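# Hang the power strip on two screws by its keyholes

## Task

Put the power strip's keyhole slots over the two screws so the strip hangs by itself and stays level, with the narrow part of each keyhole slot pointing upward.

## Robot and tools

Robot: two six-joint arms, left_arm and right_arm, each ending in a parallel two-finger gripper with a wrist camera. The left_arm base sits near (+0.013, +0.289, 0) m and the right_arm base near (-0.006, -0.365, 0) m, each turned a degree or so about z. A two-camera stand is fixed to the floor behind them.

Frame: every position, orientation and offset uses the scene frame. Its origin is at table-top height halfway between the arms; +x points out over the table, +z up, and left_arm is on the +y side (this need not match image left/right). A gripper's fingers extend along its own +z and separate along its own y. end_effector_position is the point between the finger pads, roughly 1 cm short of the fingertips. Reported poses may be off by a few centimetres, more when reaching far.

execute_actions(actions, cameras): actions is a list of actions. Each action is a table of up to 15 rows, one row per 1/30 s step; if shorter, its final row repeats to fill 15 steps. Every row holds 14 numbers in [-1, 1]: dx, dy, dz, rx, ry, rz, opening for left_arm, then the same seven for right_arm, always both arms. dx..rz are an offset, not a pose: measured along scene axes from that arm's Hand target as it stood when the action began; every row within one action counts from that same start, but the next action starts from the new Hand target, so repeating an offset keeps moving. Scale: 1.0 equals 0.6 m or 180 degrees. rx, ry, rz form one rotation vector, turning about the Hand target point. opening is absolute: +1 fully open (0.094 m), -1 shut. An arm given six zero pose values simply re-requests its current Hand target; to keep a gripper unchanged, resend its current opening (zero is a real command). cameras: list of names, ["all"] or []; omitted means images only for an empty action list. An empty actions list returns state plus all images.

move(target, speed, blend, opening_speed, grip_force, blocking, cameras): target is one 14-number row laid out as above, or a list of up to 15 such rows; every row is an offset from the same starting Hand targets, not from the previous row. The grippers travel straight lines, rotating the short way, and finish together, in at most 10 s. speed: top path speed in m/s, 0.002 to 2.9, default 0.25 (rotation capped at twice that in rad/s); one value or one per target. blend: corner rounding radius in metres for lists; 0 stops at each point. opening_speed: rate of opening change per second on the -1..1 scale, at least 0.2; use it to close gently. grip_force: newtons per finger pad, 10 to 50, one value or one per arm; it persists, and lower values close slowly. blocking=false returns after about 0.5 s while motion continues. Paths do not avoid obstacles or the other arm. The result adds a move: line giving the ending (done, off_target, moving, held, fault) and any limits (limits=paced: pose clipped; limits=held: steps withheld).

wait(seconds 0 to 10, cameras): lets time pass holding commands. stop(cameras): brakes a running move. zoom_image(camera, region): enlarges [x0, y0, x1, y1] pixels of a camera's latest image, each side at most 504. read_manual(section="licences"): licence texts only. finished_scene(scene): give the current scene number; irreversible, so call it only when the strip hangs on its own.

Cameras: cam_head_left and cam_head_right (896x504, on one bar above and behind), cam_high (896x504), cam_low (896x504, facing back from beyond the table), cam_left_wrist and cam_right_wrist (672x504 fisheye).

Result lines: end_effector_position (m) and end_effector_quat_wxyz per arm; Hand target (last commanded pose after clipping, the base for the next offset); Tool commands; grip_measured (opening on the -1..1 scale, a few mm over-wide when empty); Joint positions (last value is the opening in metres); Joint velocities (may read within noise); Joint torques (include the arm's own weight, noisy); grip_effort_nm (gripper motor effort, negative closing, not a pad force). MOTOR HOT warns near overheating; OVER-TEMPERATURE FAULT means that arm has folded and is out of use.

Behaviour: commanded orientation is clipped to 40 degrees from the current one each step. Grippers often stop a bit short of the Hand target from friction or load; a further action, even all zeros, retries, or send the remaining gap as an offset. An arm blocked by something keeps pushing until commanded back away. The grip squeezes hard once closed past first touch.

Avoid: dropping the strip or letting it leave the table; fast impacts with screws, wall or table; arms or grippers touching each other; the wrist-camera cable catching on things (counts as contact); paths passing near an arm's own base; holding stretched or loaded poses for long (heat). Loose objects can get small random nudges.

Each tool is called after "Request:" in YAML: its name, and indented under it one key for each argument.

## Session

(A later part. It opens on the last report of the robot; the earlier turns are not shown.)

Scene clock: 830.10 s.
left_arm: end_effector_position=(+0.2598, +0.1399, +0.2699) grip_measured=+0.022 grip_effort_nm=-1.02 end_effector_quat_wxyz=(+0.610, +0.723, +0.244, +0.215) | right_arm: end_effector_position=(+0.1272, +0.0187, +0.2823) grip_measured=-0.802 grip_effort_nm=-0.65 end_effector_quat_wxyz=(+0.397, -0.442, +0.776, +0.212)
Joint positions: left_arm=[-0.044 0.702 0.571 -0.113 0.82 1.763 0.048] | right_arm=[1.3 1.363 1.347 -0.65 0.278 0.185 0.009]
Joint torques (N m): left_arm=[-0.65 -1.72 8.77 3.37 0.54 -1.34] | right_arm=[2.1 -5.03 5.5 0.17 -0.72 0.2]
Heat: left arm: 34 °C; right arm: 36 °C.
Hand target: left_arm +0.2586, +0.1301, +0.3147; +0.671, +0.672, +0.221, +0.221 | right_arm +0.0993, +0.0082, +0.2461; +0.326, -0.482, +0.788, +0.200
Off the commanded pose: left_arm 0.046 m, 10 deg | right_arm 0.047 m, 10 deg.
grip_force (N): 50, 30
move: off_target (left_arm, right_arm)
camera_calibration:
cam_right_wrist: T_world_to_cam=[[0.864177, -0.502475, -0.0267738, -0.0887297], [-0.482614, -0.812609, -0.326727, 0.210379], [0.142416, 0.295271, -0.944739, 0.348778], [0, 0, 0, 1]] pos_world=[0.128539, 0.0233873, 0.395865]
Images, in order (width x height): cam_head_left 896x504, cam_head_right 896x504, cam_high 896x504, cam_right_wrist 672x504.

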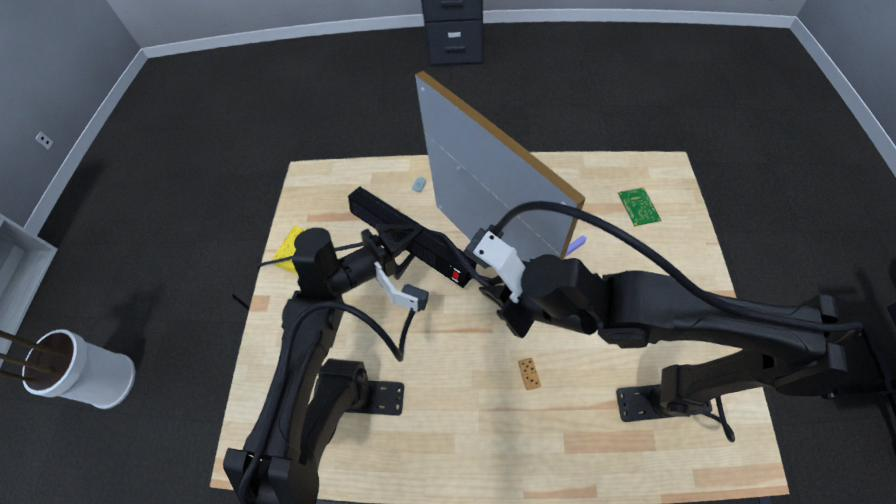

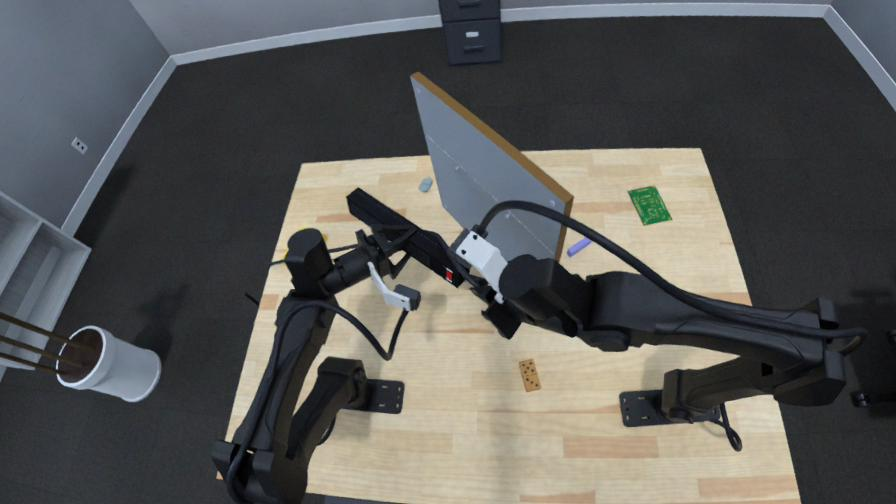

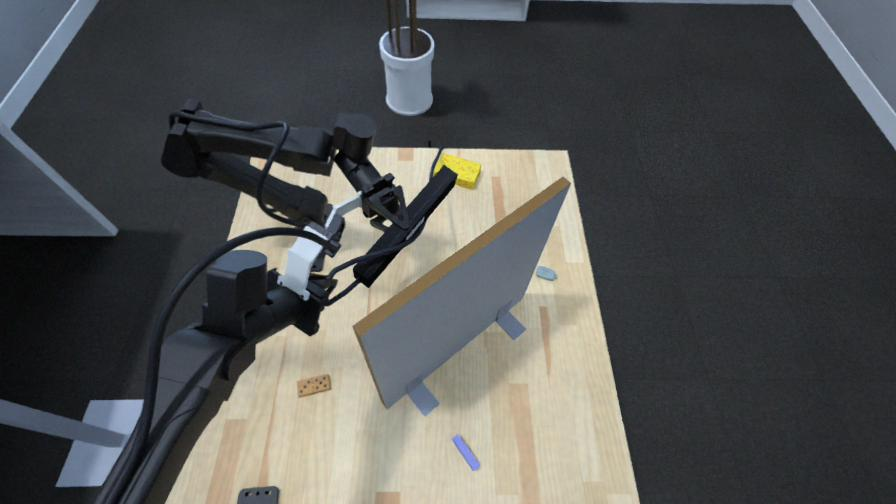

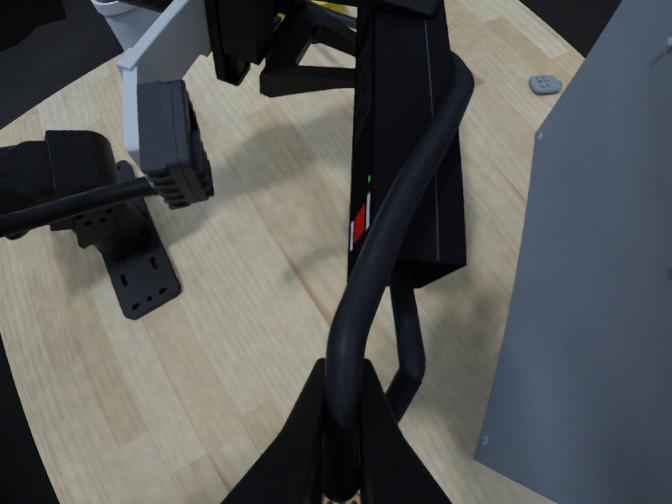

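Request:
move:
  target:
    - [0,0,0,0,0,0,-0.3,0.06,-0.047,0.065,0,0,-0.1667,-1]
    - [0,0,0,0,0,0,-0.3,0.018,-0.019,-0.10,-0.1485,0.0757,-0.1667,-1]
  speed: 0.15
  blend: [0.01,0]
  cameras: ["cam_head_left","cam_head_right","cam_high","cam_right_wrist"]

Request:
zoom_image:
  camera: "cam_head_left"
  region: [280, 150, 530, 346]

Request:
zoom_image:
  camera: "cam_high"
  region: [260, 100, 510, 296]

Scene clock: 852.87 s.
left_arm: end_effector_position=(+0.2600, +0.1441, +0.2455) grip_measured=+0.022 grip_effort_nm=-1.02 end_effector_quat_wxyz=(+0.576, +0.745, +0.257, +0.216) | right_arm: end_effector_position=(+0.1371, +0.0054, +0.2326) grip_measured=-0.802 grip_effort_nm=-0.65 end_effector_quat_wxyz=(+0.253, -0.272, +0.928, +0.019)
Joint positions: left_arm=[-0.053 0.702 0.557 -0.199 0.767 1.842 0.048] | right_arm=[1.335 1.828 1.924 -1.387 0.434 0.76 0.009]
Joint torques (N m): left_arm=[1.03 -2.55 11.4 3.57 1.21 -1.66] | right_arm=[0.32 -3.56 4.66 -0.41 -1.21 0.12]
Heat: left arm: 42 °C; right arm: 35 °C.
Hand target: left_arm +0.2586, +0.1300, +0.3147; +0.671, +0.672, +0.221, +0.221 | right_arm +0.1101, -0.0033, +0.1860; +0.154, -0.299, +0.941, -0.021
Off the commanded pose: left_arm 0.071 m, 14 deg | right_arm 0.055 m, 13 deg.
grip_force (N): 50, 30
move: off_target (left_arm, right_arm)
camera_calibration:
cam_right_wrist: T_world_to_cam=[[0.51377, -0.856537, 0.0488399, -0.0729911], [-0.855898, -0.507809, 0.0978208, 0.138932], [-0.0589858, -0.0920594, -0.994005, 0.345569], [0, 0, 0, 1]] pos_world=[0.176796, 0.0398441, 0.333472]
Images, in order (width x height): cam_head_left 896x504, cam_head_right 896x504, cam_high 896x504, cam_right_wrist 672x504.

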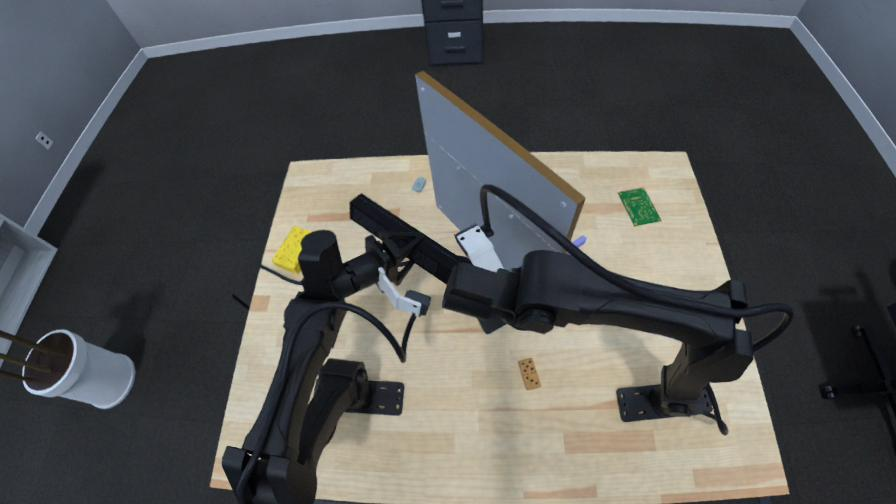

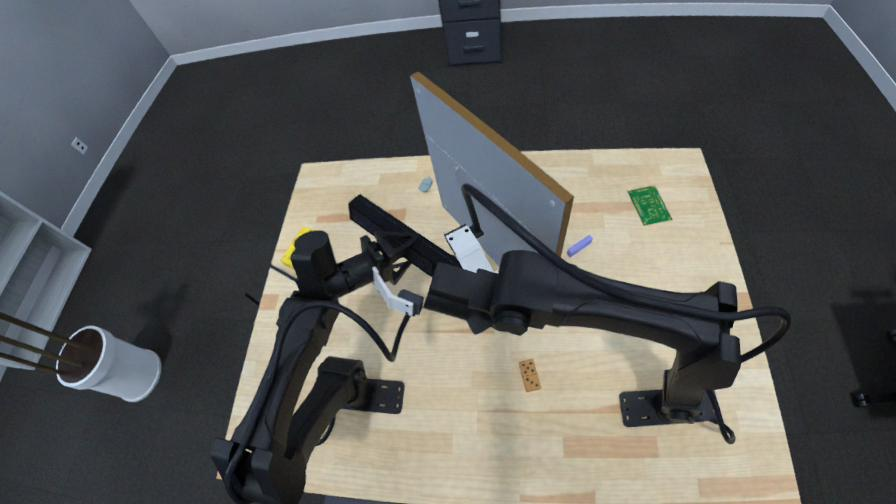

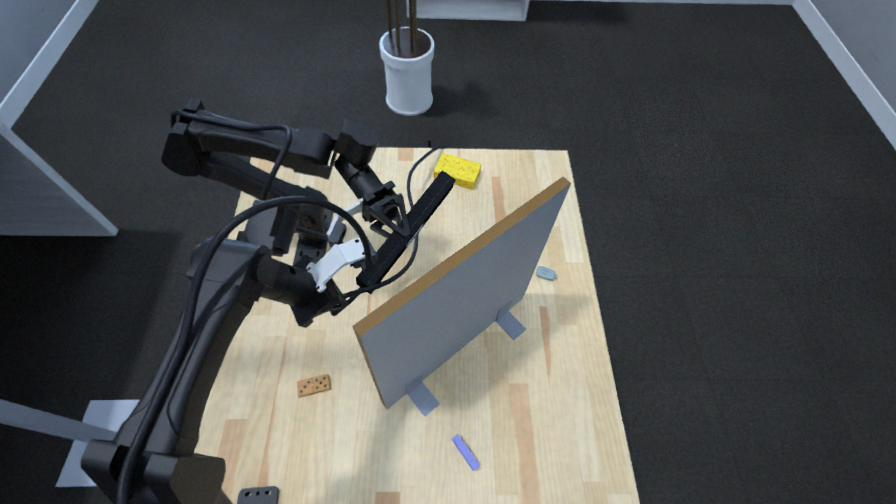

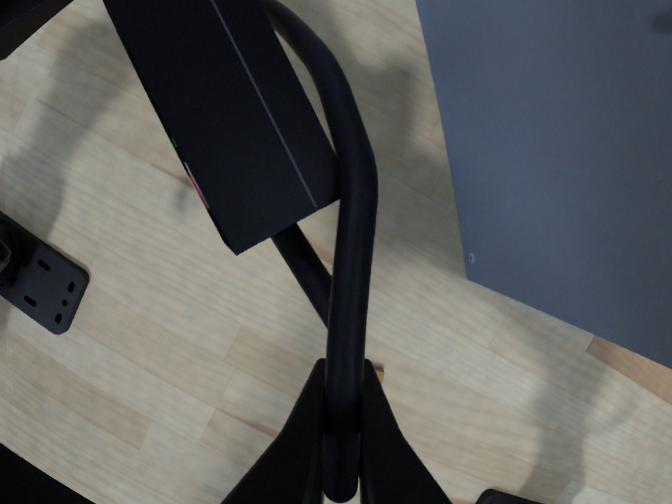

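Scaled by 2.016 from the camera's 896x504 image, which has a finer 1280x720 frame.

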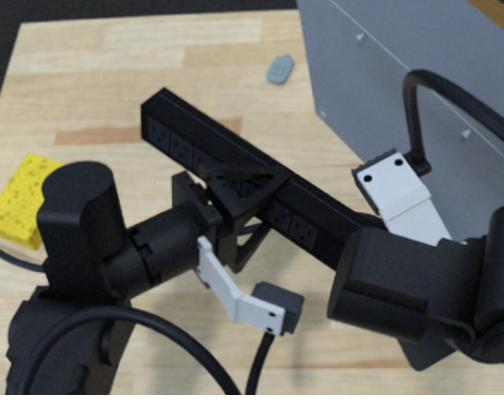

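Scaled by 2.016 from the camera's 896x504 image, which has a finer 1280x720 frame.

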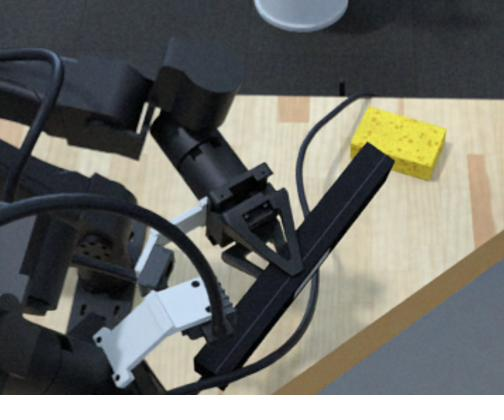

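Request:
move:
  target:
    - [0,0,0,0,0,0,-0.3,0,0,0.03,0,0,0,-0.6]
    - [0,0,0,0,0,0,-0.3,0.142,0.08,0.032,0,0,0.05,-0.6]
    - [0,0,0,0,0,0,-0.3,0.142,0.08,0.032,0,0,0.05,-1]
  speed: 0.15
  cameras: ["cam_head_left","cam_high","cam_right_wrist"]

Request:
zoom_image:
  camera: "cam_head_left"
  region: [280, 150, 530, 346]

Request:
zoom_image:
  camera: "cam_high"
  region: [260, 100, 510, 296]

Scene clock: 894.23 s.
left_arm: end_effector_position=(+0.2840, +0.1765, +0.2425) grip_measured=+0.022 grip_effort_nm=-1.02 end_effector_quat_wxyz=(+0.543, +0.724, +0.328, +0.271) | right_arm: end_effector_position=(+0.2043, +0.0233, +0.2294) grip_measured=-0.853 grip_effort_nm=-0.63 end_effector_quat_wxyz=(+0.192, -0.360, +0.913, -0.023)
Joint positions: left_arm=[0.001 0.702 0.557 -0.187 0.629 1.81 0.048] | right_arm=[1.141 2.135 2.403 -1.602 0.312 0.409 0.007]
Joint torques (N m): left_arm=[-1.42 -3.85 11.44 3.18 2.42 -1.2] | right_arm=[0.64 -6.09 6.78 0.69 -0.59 -0.01]
Heat: left arm: 50 °C; right arm: 34 °C.
Hand target: left_arm +0.2585, +0.1300, +0.3146; +0.671, +0.672, +0.221, +0.221 | right_arm +0.1953, +0.0447, +0.2051; +0.155, -0.372, +0.915, -0.009
Off the commanded pose: left_arm 0.090 m, 21 deg | right_arm 0.034 m, 5 deg.
joint read past its limit (right arm) — joint 4 (wrist pitch), lower limit.
joint sent to its limit (right arm) — joint 4 (wrist pitch), lower limit. The joint targets still meet the commanded pose.
grip_force (N): 50, 30
move: off_target (left_arm, right_arm); target 3's new opening was sent with right_arm's hand 0.031 m and 4 deg from that target
camera_calibration:
cam_right_wrist: T_world_to_cam=[[0.645106, -0.753084, 0.129242, -0.139646], [-0.756373, -0.605402, 0.247767, 0.153435], [-0.108346, -0.257591, -0.96016, 0.354109], [0, 0, 0, 1]] pos_world=[0.244506, 0.0789403, 0.320034]
Images, in order (width x height): cam_head_left 896x504, cam_high 896x504, cam_right_wrist 672x504.

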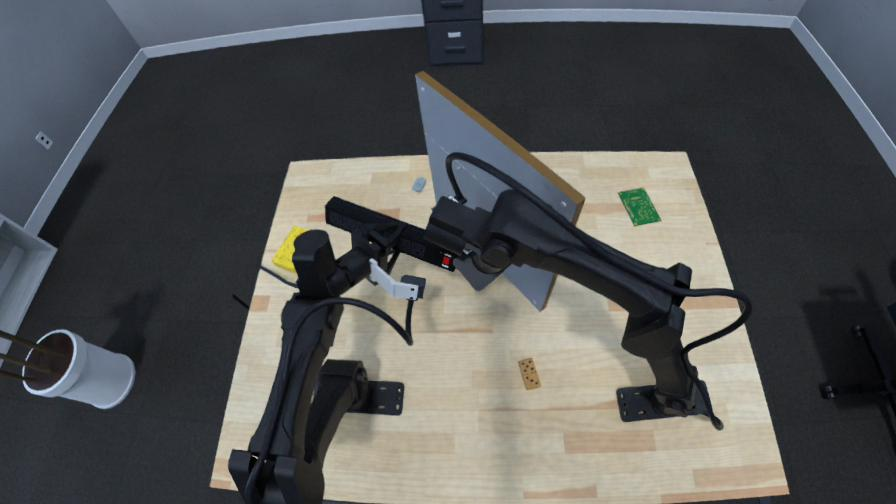

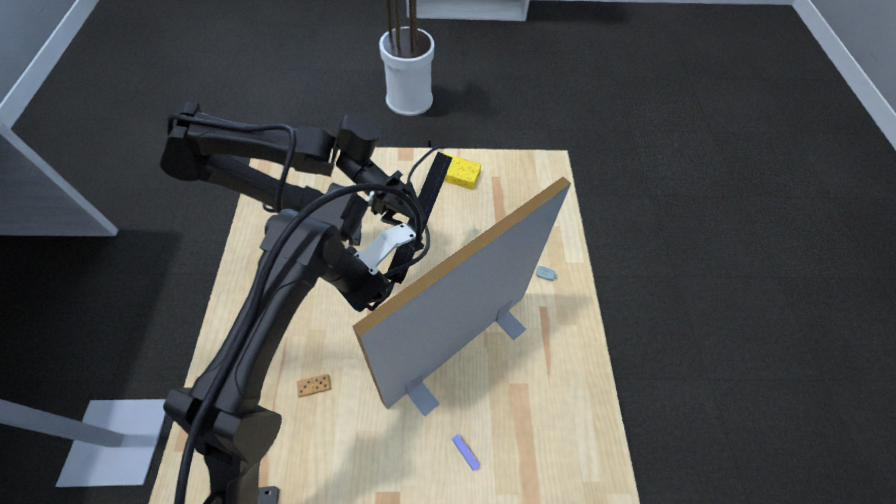

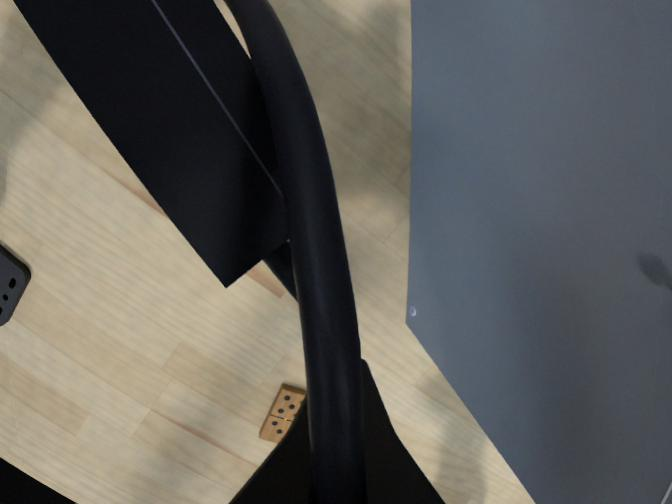

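Scaled by 2.016 from the camera's 896x504 image, which has a finer 1280x720 frame.

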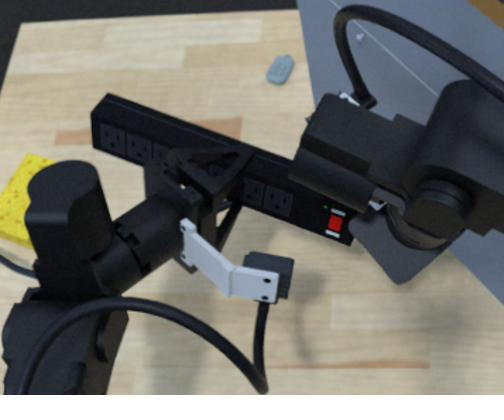

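Scaled by 2.016 from the camera's 896x504 image, which has a finer 1280x720 frame.

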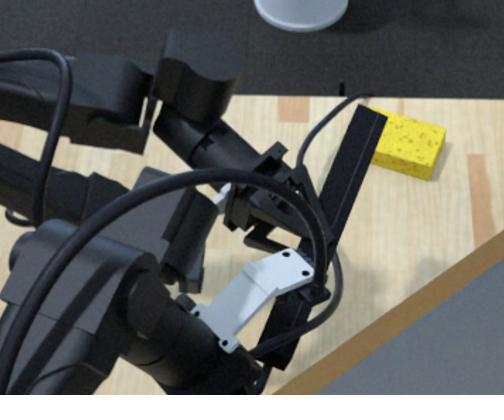

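Request:
move:
  target:
    - [0,0,0,0,0,0,-0.3,-0.1,-0.075,-0.02,0,0,0,-1]
    - [0,0,0,0,0,0,-0.3,-0.219,-0.105,-0.05,0,0,0,-1]
  speed: 0.15
  blend: [0.02,0]
  cameras: ["cam_head_left","cam_high","cam_right_wrist"]

Request:
zoom_image:
  camera: "cam_head_left"
  region: [280, 150, 530, 346]

Request:
zoom_image:
  camera: "cam_high"
  region: [260, 100, 510, 296]

Scene clock: 914.30 s.
left_arm: end_effector_position=(+0.2452, +0.1403, +0.2393) grip_measured=+0.029 grip_effort_nm=-1.02 end_effector_quat_wxyz=(+0.579, +0.758, +0.232, +0.190) | right_arm: end_effector_position=(+0.1142, +0.0025, +0.2222) grip_measured=-0.854 grip_effort_nm=-0.65 end_effector_quat_wxyz=(+0.274, -0.319, +0.907, +0.020)
Joint positions: left_arm=[-0.026 0.691 0.557 -0.273 0.86 1.907 0.048] | right_arm=[1.412 1.747 1.763 -1.289 0.478 0.718 0.007]
Joint torques (N m): left_arm=[1.06 -2.1 13.05 3.79 0.82 -2.11] | right_arm=[3.19 -6.48 2.4 -0.6 -1.65 0.12]
Heat: left arm: 56 °C; right arm: 35 °C.
Hand target: left_arm +0.2586, +0.1301, +0.3147; +0.671, +0.672, +0.222, +0.221 | right_arm +0.0638, -0.0182, +0.1752; +0.155, -0.372, +0.915, -0.009
Off the commanded pose: left_arm 0.077 m, 15 deg | right_arm 0.072 m, 15 deg.
grip_force (N): 50, 30
move: off_target (left_arm, right_arm)
camera_calibration:
cam_right_wrist: T_world_to_cam=[[0.593312, -0.800386, 0.0858141, -0.080625], [-0.804967, -0.590318, 0.0595974, 0.121716], [0.0029567, -0.104437, -0.994527, 0.326591], [0, 0, 0, 1]] pos_world=[0.144848, 0.0414287, 0.324469]
Images, in order (width x height): cam_head_left 896x504, cam_high 896x504, cam_right_wrist 672x504.

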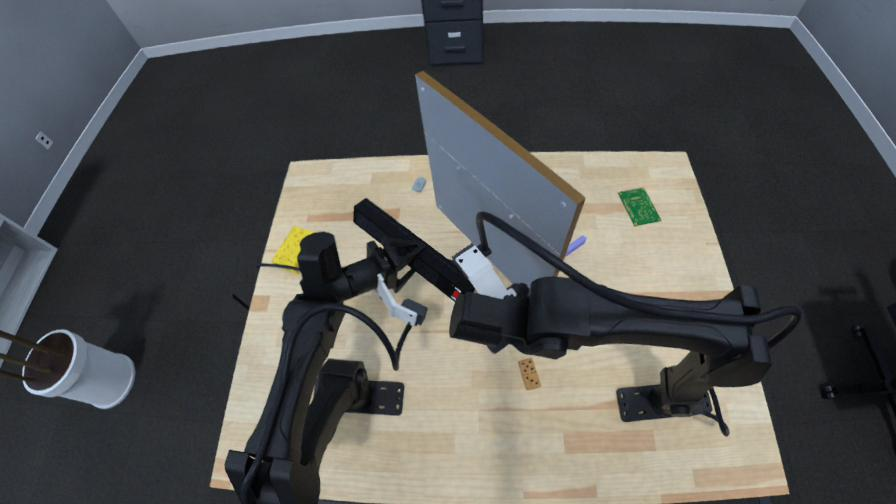

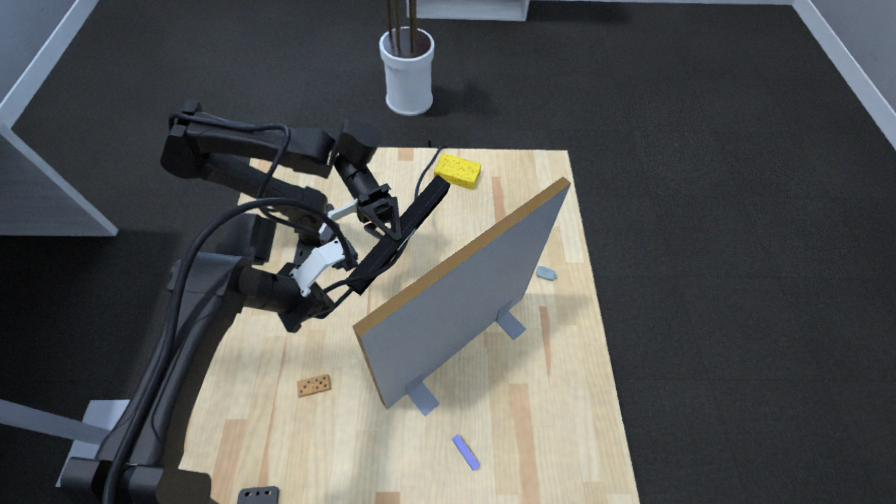

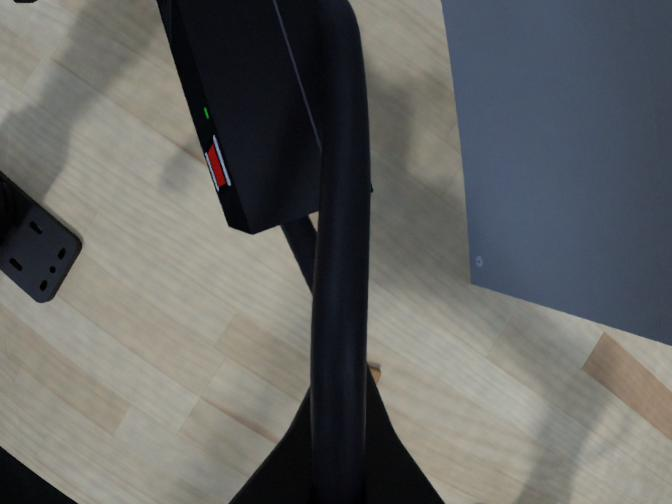

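Scaled by 2.016 from the camera's 896x504 image, which has a finer 1280x720 frame.

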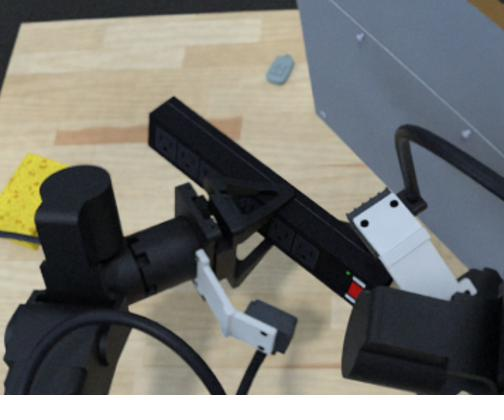

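Scaled by 2.016 from the camera's 896x504 image, which has a finer 1280x720 frame.

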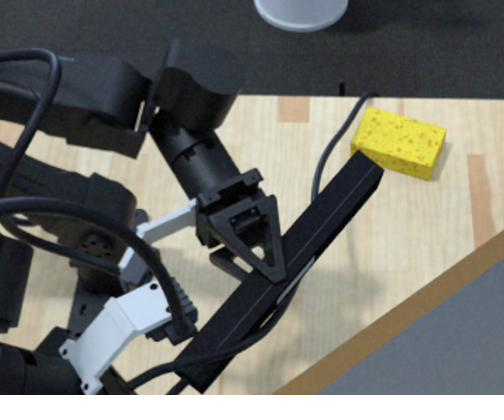

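Request:
move:
  target:
    - [0,0,0,0,0,0,-0.3,0.11,0.06,0.06,0,0,0,-1]
    - [0,0,0,0,0,0,-0.3,0.11,0.06,0.06,0,0,0,0.3]
    - [0,0,0,0,0,0,-0.3,0.03,0.02,0.20,0,0,0,0.3]
  speed: 0.15
  cameras: ["cam_head_left","cam_high","cam_right_wrist"]

Request:
zoom_image:
  camera: "cam_head_left"
  region: [280, 150, 530, 346]

Request:
zoom_image:
  camera: "cam_high"
  region: [260, 100, 510, 296]

Scene clock: 926.73 s.
left_arm: end_effector_position=(+0.2556, +0.1304, +0.2918) grip_measured=+0.029 grip_effort_nm=-1.02 end_effector_quat_wxyz=(+0.649, +0.697, +0.228, +0.204) | right_arm: end_effector_position=(+0.0959, +0.0044, +0.2969) grip_measured=+0.298 grip_effort_nm=0.10 end_effector_quat_wxyz=(+0.246, -0.376, +0.890, +0.076)
Joint positions: left_arm=[-0.067 0.698 0.557 0.027 0.852 1.643 0.048] | right_arm=[1.404 1.791 2.149 -1.534 0.349 0.59 0.061]
Joint torques (N m): left_arm=[-0.31 -0.49 8.12 2.66 -0.09 -0.6] | right_arm=[1.13 -10.04 4.82 0.23 -0.26 0.18]
Heat: left arm: 60 °C; right arm: 34 °C.
Hand target: left_arm +0.2586, +0.1301, +0.3146; +0.671, +0.672, +0.222, +0.221 | right_arm +0.0819, -0.0062, +0.2952; +0.155, -0.372, +0.915, -0.009
Off the commanded pose: left_arm 0.023 m, 4 deg | right_arm 0.018 m, 15 deg.
joint sent to its limit (right arm) — joint 4 (wrist pitch), lower limit. The joint targets are off in orientation, not in position.
grip_force (N): 50, 30
move: off_target (left_arm, right_arm); target 2's new opening was sent with right_arm's hand 0.039 m and 8 deg from that target
camera_calibration:
cam_right_wrist: T_world_to_cam=[[0.707113, -0.707088, -0.00418146, -0.0593022], [-0.704441, -0.704954, 0.0824747, 0.0877719], [-0.0612646, -0.0553733, -0.996584, 0.407678], [0, 0, 0, 1]] pos_world=[0.12874, 0.0425178, 0.398798]
Images, in order (width x height): cam_head_left 896x504, cam_high 896x504, cam_right_wrist 672x504.

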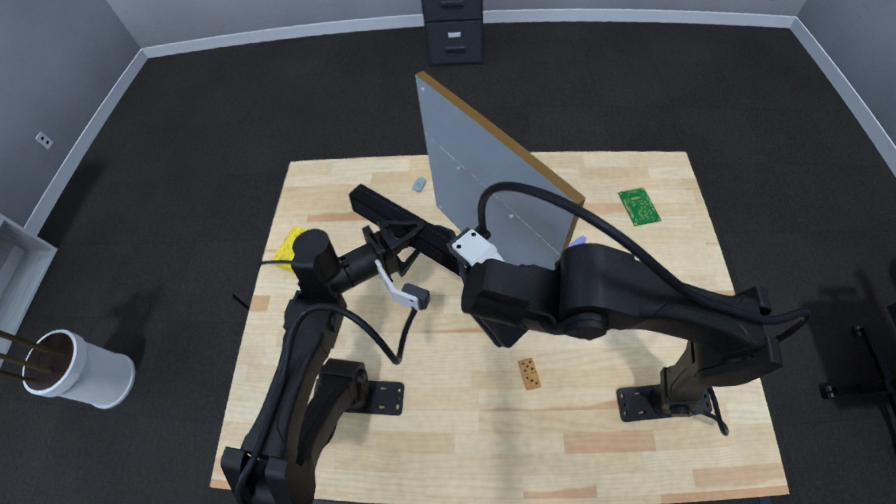

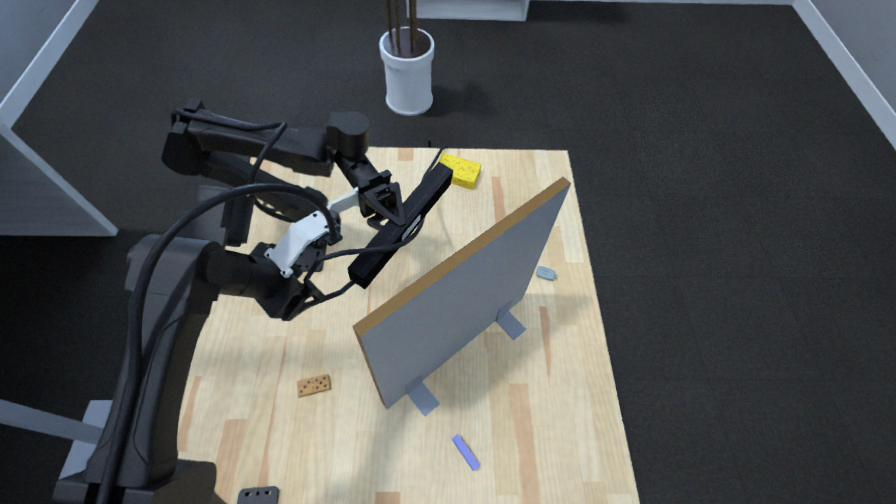

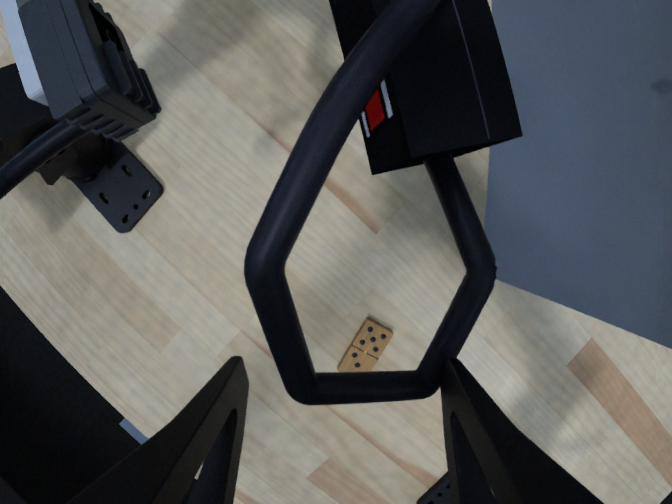

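Scaled by 2.016 from the camera's 896x504 image, which has a finer 1280x720 frame.

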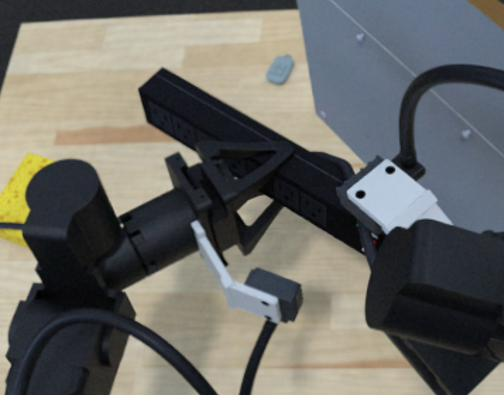

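Scaled by 2.016 from the camera's 896x504 image, which has a finer 1280x720 frame.

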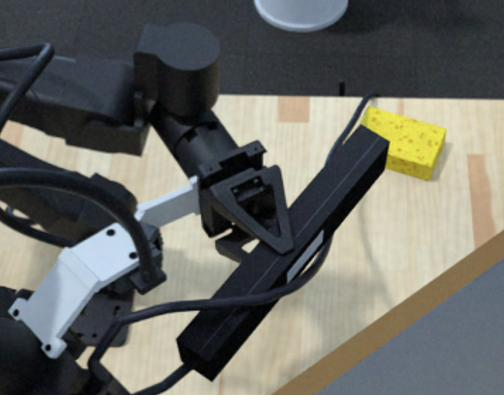

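Request:
move:
  target:
    - [0,0,0,0,0,0,-0.3,0,0,0.15,0,0,0,0.3]
    - [0,0,0,0,0,0,-0.3,0.017,0.017,0.13,-0.109,0.036,0.582,0.3]
  speed: 0.3
  blend: [0.02,0]
  cameras: ["cam_head_left","cam_head_right","cam_right_wrist"]

Request:
zoom_image:
  camera: "cam_head_left"
  region: [280, 150, 530, 346]

Scene clock: 1006.87 s.
left_arm: end_effector_position=(+0.2627, +0.1348, +0.2977) grip_measured=+0.028 grip_effort_nm=-1.02 end_effector_quat_wxyz=(+0.654, +0.683, +0.248, +0.213) | right_arm: end_effector_position=(+0.0917, +0.0027, +0.3732) grip_measured=+0.298 grip_effort_nm=0.09 end_effector_quat_wxyz=(-0.320, +0.914, -0.249, -0.006)
Joint positions: left_arm=[-0.067 0.7 0.557 0.064 0.81 1.596 0.048] | right_arm=[1.246 1.75 2.388 -1.556 -0.013 -1.303 0.061]
Joint torques (N m): left_arm=[-0.65 -0.43 7.8 2.4 0.22 -0.19] | right_arm=[0.23 -5.38 7.36 0.85 0.07 -0.01]
Heat: left arm: 53 °C; right arm: 34 °C.
Hand target: left_arm +0.2585, +0.1301, +0.3147; +0.671, +0.672, +0.221, +0.221 | right_arm +0.0921, +0.0040, +0.3732; +0.000, +0.966, -0.259, +0.000
Off the commanded pose: left_arm 0.018 m, 4 deg | right_arm 0.001 m, 37 deg.
joint sent to its limit (right arm) — joint 4 (wrist pitch), lower limit. The joint targets are off in orientation, not in position.
grip_force (N): 50, 30
move: off_target (left_arm, right_arm)
camera_calibration:
cam_right_wrist: T_world_to_cam=[[0.489871, 0.683609, 0.541022, -0.244438], [0.639252, -0.703631, 0.310259, -0.130991], [0.592776, 0.193863, -0.781687, 0.342649], [0, 0, 0, 1]] pos_world=[0.000365799, 0.00850377, 0.440732]
Images, in order (width x height): cam_head_left 896x504, cam_head_right 896x504, cam_right_wrist 672x504.

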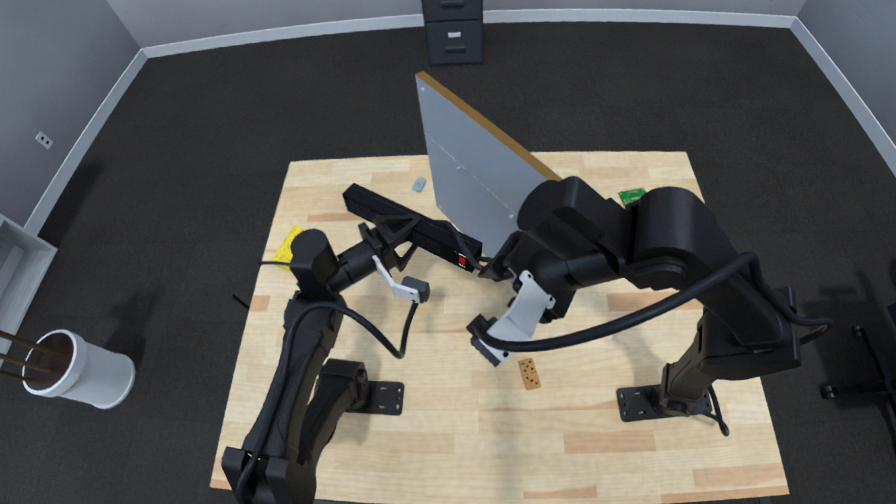

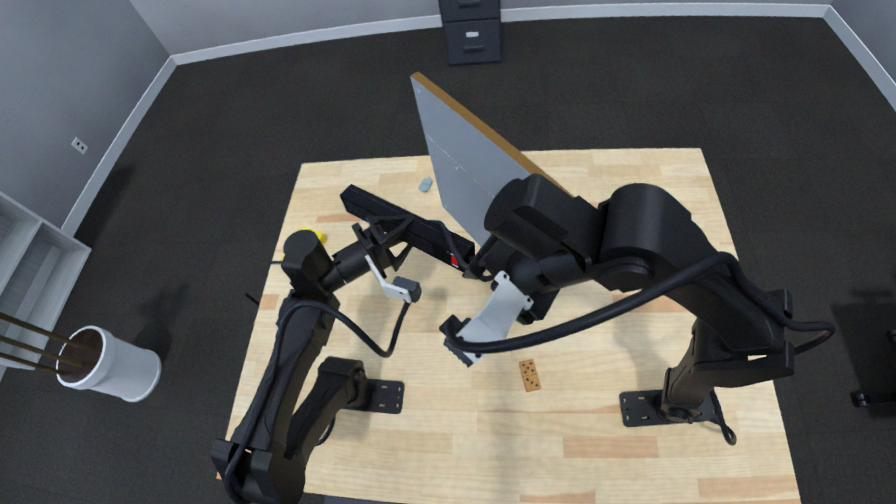

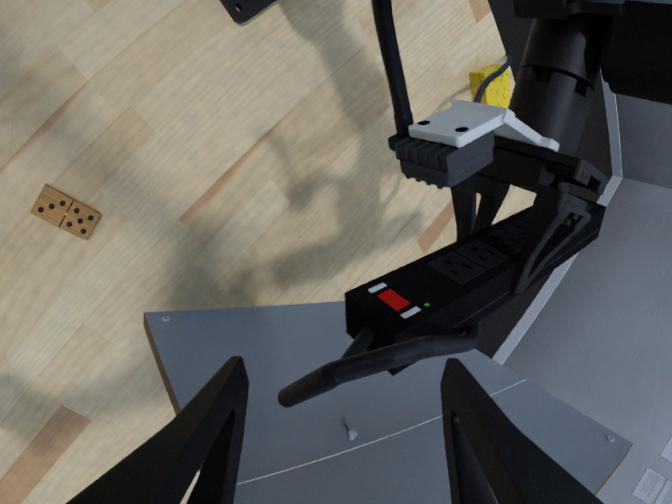

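Scaled by 2.016 from the camera's 896x504 image, which has a finer 1280x720 frame.

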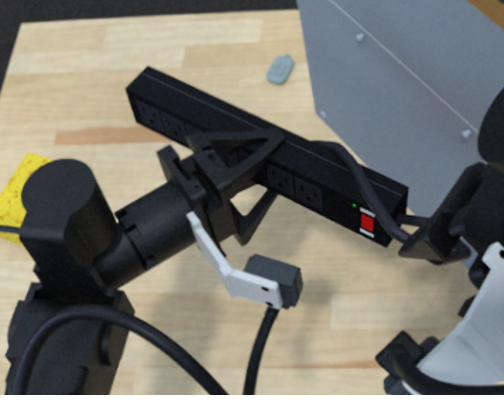

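Request:
move:
  target:
    - [0,0,0,0,0,0,-0.3,-0.02,-0.05,0.08,0,0,0,0.3]
    - [0,0,0.1,0,0,0,-0.3,-0.1,-0.35,0.05,0,0,0,0]
    - [-0.014,-0.05,0.44,0,0,0,-0.3,-0.1,-0.35,0.05,0,0,0,0]
  speed: 0.3
  blend: [0.03,0.03,0]
  cameras: ["cam_head_left","cam_head_right","cam_high"]

Scene clock: 1033.03 s.
left_arm: end_effector_position=(+0.2622, +0.1010, +0.5502) grip_measured=+0.028 grip_effort_nm=-1.02 end_effector_quat_wxyz=(+0.647, +0.690, +0.256, +0.200) | right_arm: end_effector_position=(+0.0317, -0.2084, +0.4048) grip_measured=+0.002 grip_effort_nm=-0.10 end_effector_quat_wxyz=(-0.438, +0.869, -0.229, -0.007)
Joint positions: left_arm=[-0.292 1.224 1.933 -0.809 0.593 1.572 0.048] | right_arm=[1.263 0.922 1.833 -1.574 -0.008 -1.303 0.047]
Joint torques (N m): left_arm=[-0.59 -2.09 7.88 2.4 0.13 0.02] | right_arm=[0.66 2.65 3.69 1.32 0.08 0.09]
Heat: left arm: 54 °C; right arm: 34 °C.
Hand target: left_arm +0.2503, +0.1000, +0.5786; +0.671, +0.672, +0.222, +0.221 | right_arm +0.0321, -0.2061, +0.4032; -0.104, +0.961, -0.257, -0.002
Off the commanded pose: left_arm 0.031 m, 6 deg | right_arm 0.003 m, 52 deg; orientation clipped.
joint read past its limit (right arm) — joint 4 (wrist pitch), lower limit.
joint sent to its limit (right arm) — joint 4 (wrist pitch), lower limit. The joint targets are off in orientation, not in position.
grip_force (N): 50, 30
move: off_target (left_arm, right_arm); blend cut to 0 m at target 2; target 2's new opening was sent with right_arm's hand 0.003 m and 52 deg from that target; limits=paced
Images, in order (width x height): cam_head_left 896x504, cam_head_right 896x504, cam_high 896x504.

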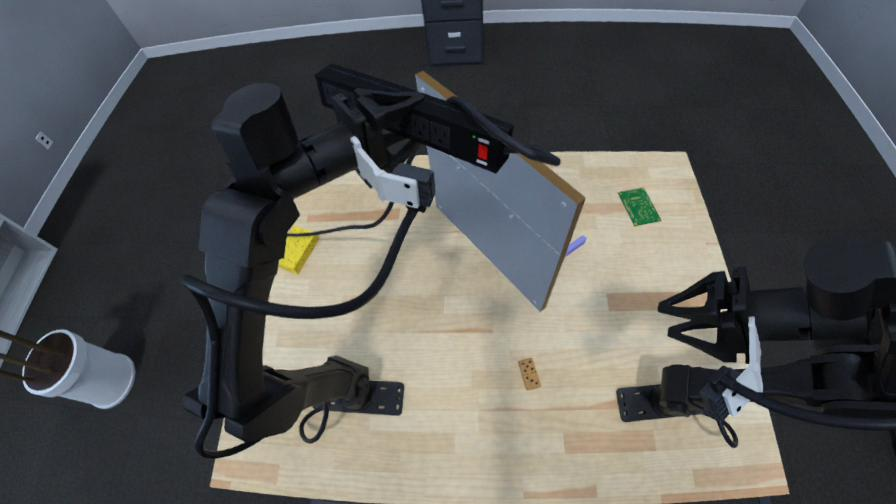

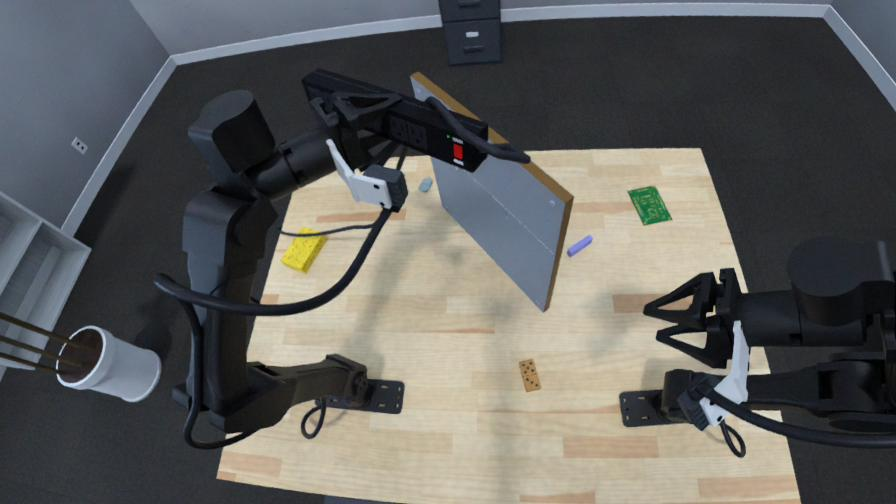

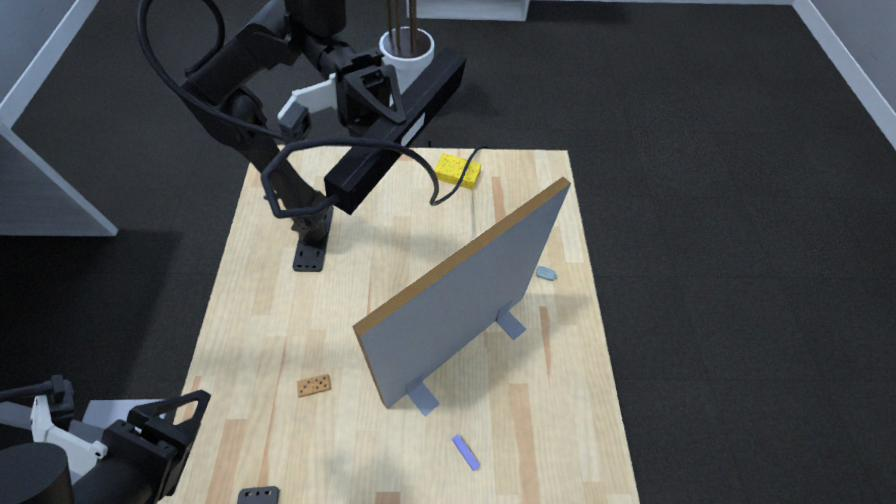

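Request:
move:
  target:
    - [0,0,0,0,0,0,-0.3,0.372,0.477,-0.055,0.3864,0.1822,-0.3643,0.6]
  speed: 0.35
  grip_force: [50,50]
  cameras: ["cam_head_left","cam_high","cam_right_wrist"]

Request:
zoom_image:
  camera: "cam_high"
  region: [260, 50, 540, 270]

Scene clock: 1096.07 s.
left_arm: end_effector_position=(+0.2622, +0.1010, +0.5502) grip_measured=+0.028 grip_effort_nm=-1.02 end_effector_quat_wxyz=(+0.647, +0.690, +0.255, +0.200) | right_arm: end_effector_position=(+0.2529, +0.0715, +0.3555) grip_measured=+0.598 grip_effort_nm=0.11 end_effector_quat_wxyz=(+0.498, -0.434, +0.681, +0.317)
Joint positions: left_arm=[-0.292 1.224 1.933 -0.809 0.593 1.572 0.048] | right_arm=[0.925 1.58 1.537 -0.269 -0.145 -0.048 0.075]
Joint torques (N m): left_arm=[-0.59 -2.13 7.87 2.42 0.16 0] | right_arm=[0.69 -6.19 10.63 1.83 0.06 0.08]
Heat: left arm: 54 °C; right arm: 36 °C.
Hand target: left_arm +0.2503, +0.1000, +0.5787; +0.671, +0.672, +0.221, +0.221 | right_arm +0.2551, +0.0803, +0.3701; +0.513, -0.427, +0.669, +0.326
Off the commanded pose: left_arm 0.031 m, 6 deg | right_arm 0.017 m, 3 deg.
move: off_target (left_arm, right_arm)
camera_calibration:
cam_right_wrist: T_world_to_cam=[[0.919814, -0.390351, -0.0396075, -0.186344], [-0.330701, -0.716992, -0.613644, 0.394609], [0.211139, 0.577537, -0.788588, 0.2914], [0, 0, 0, 1]] pos_world=[0.240374, 0.0418975, 0.464564]
Images, in order (width x height): cam_head_left 896x504, cam_high 896x504, cam_right_wrist 672x504.

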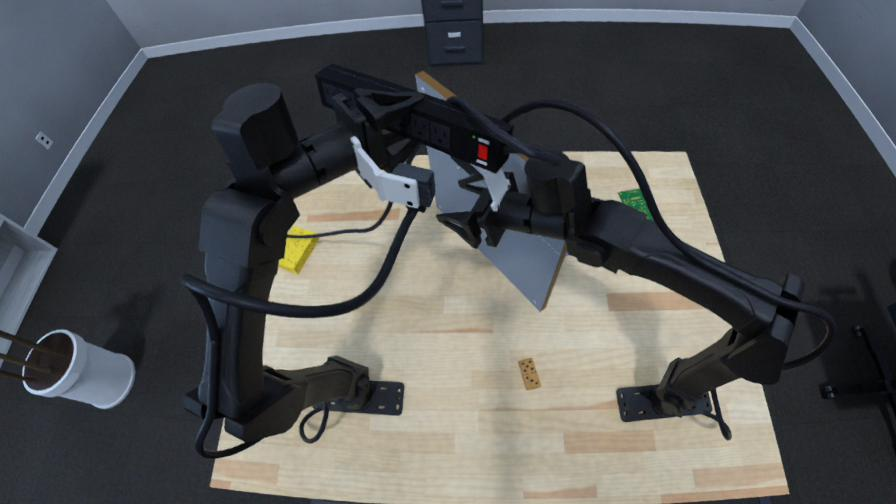

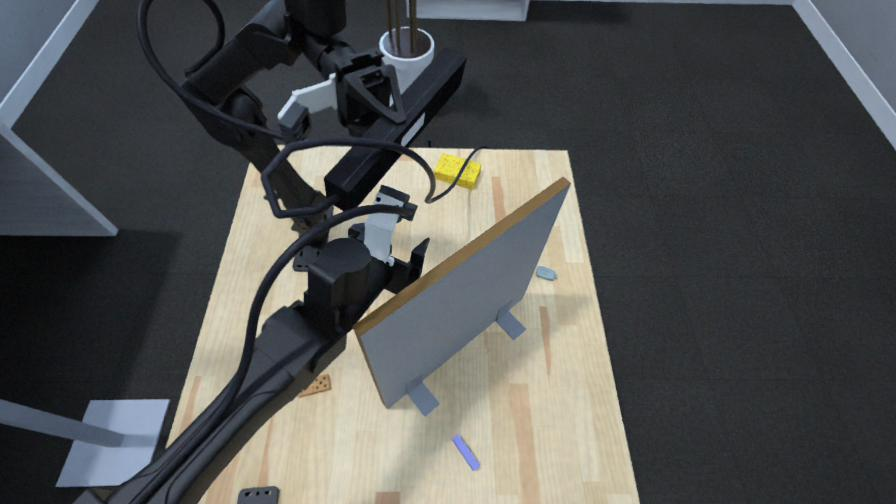

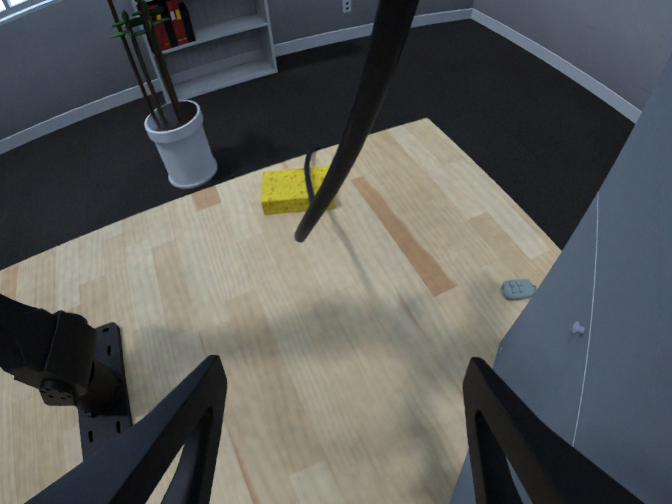

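Scaled by 1.800 from the camera's 896x504 image, which has a finer 1280x720 frame.

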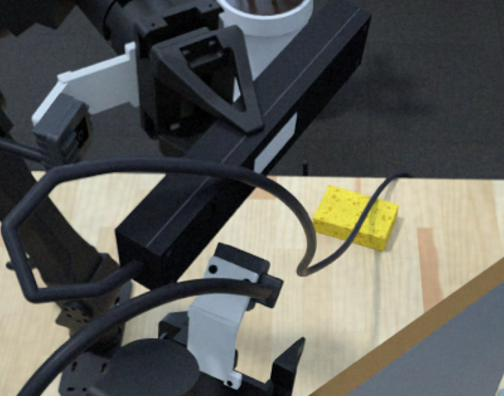

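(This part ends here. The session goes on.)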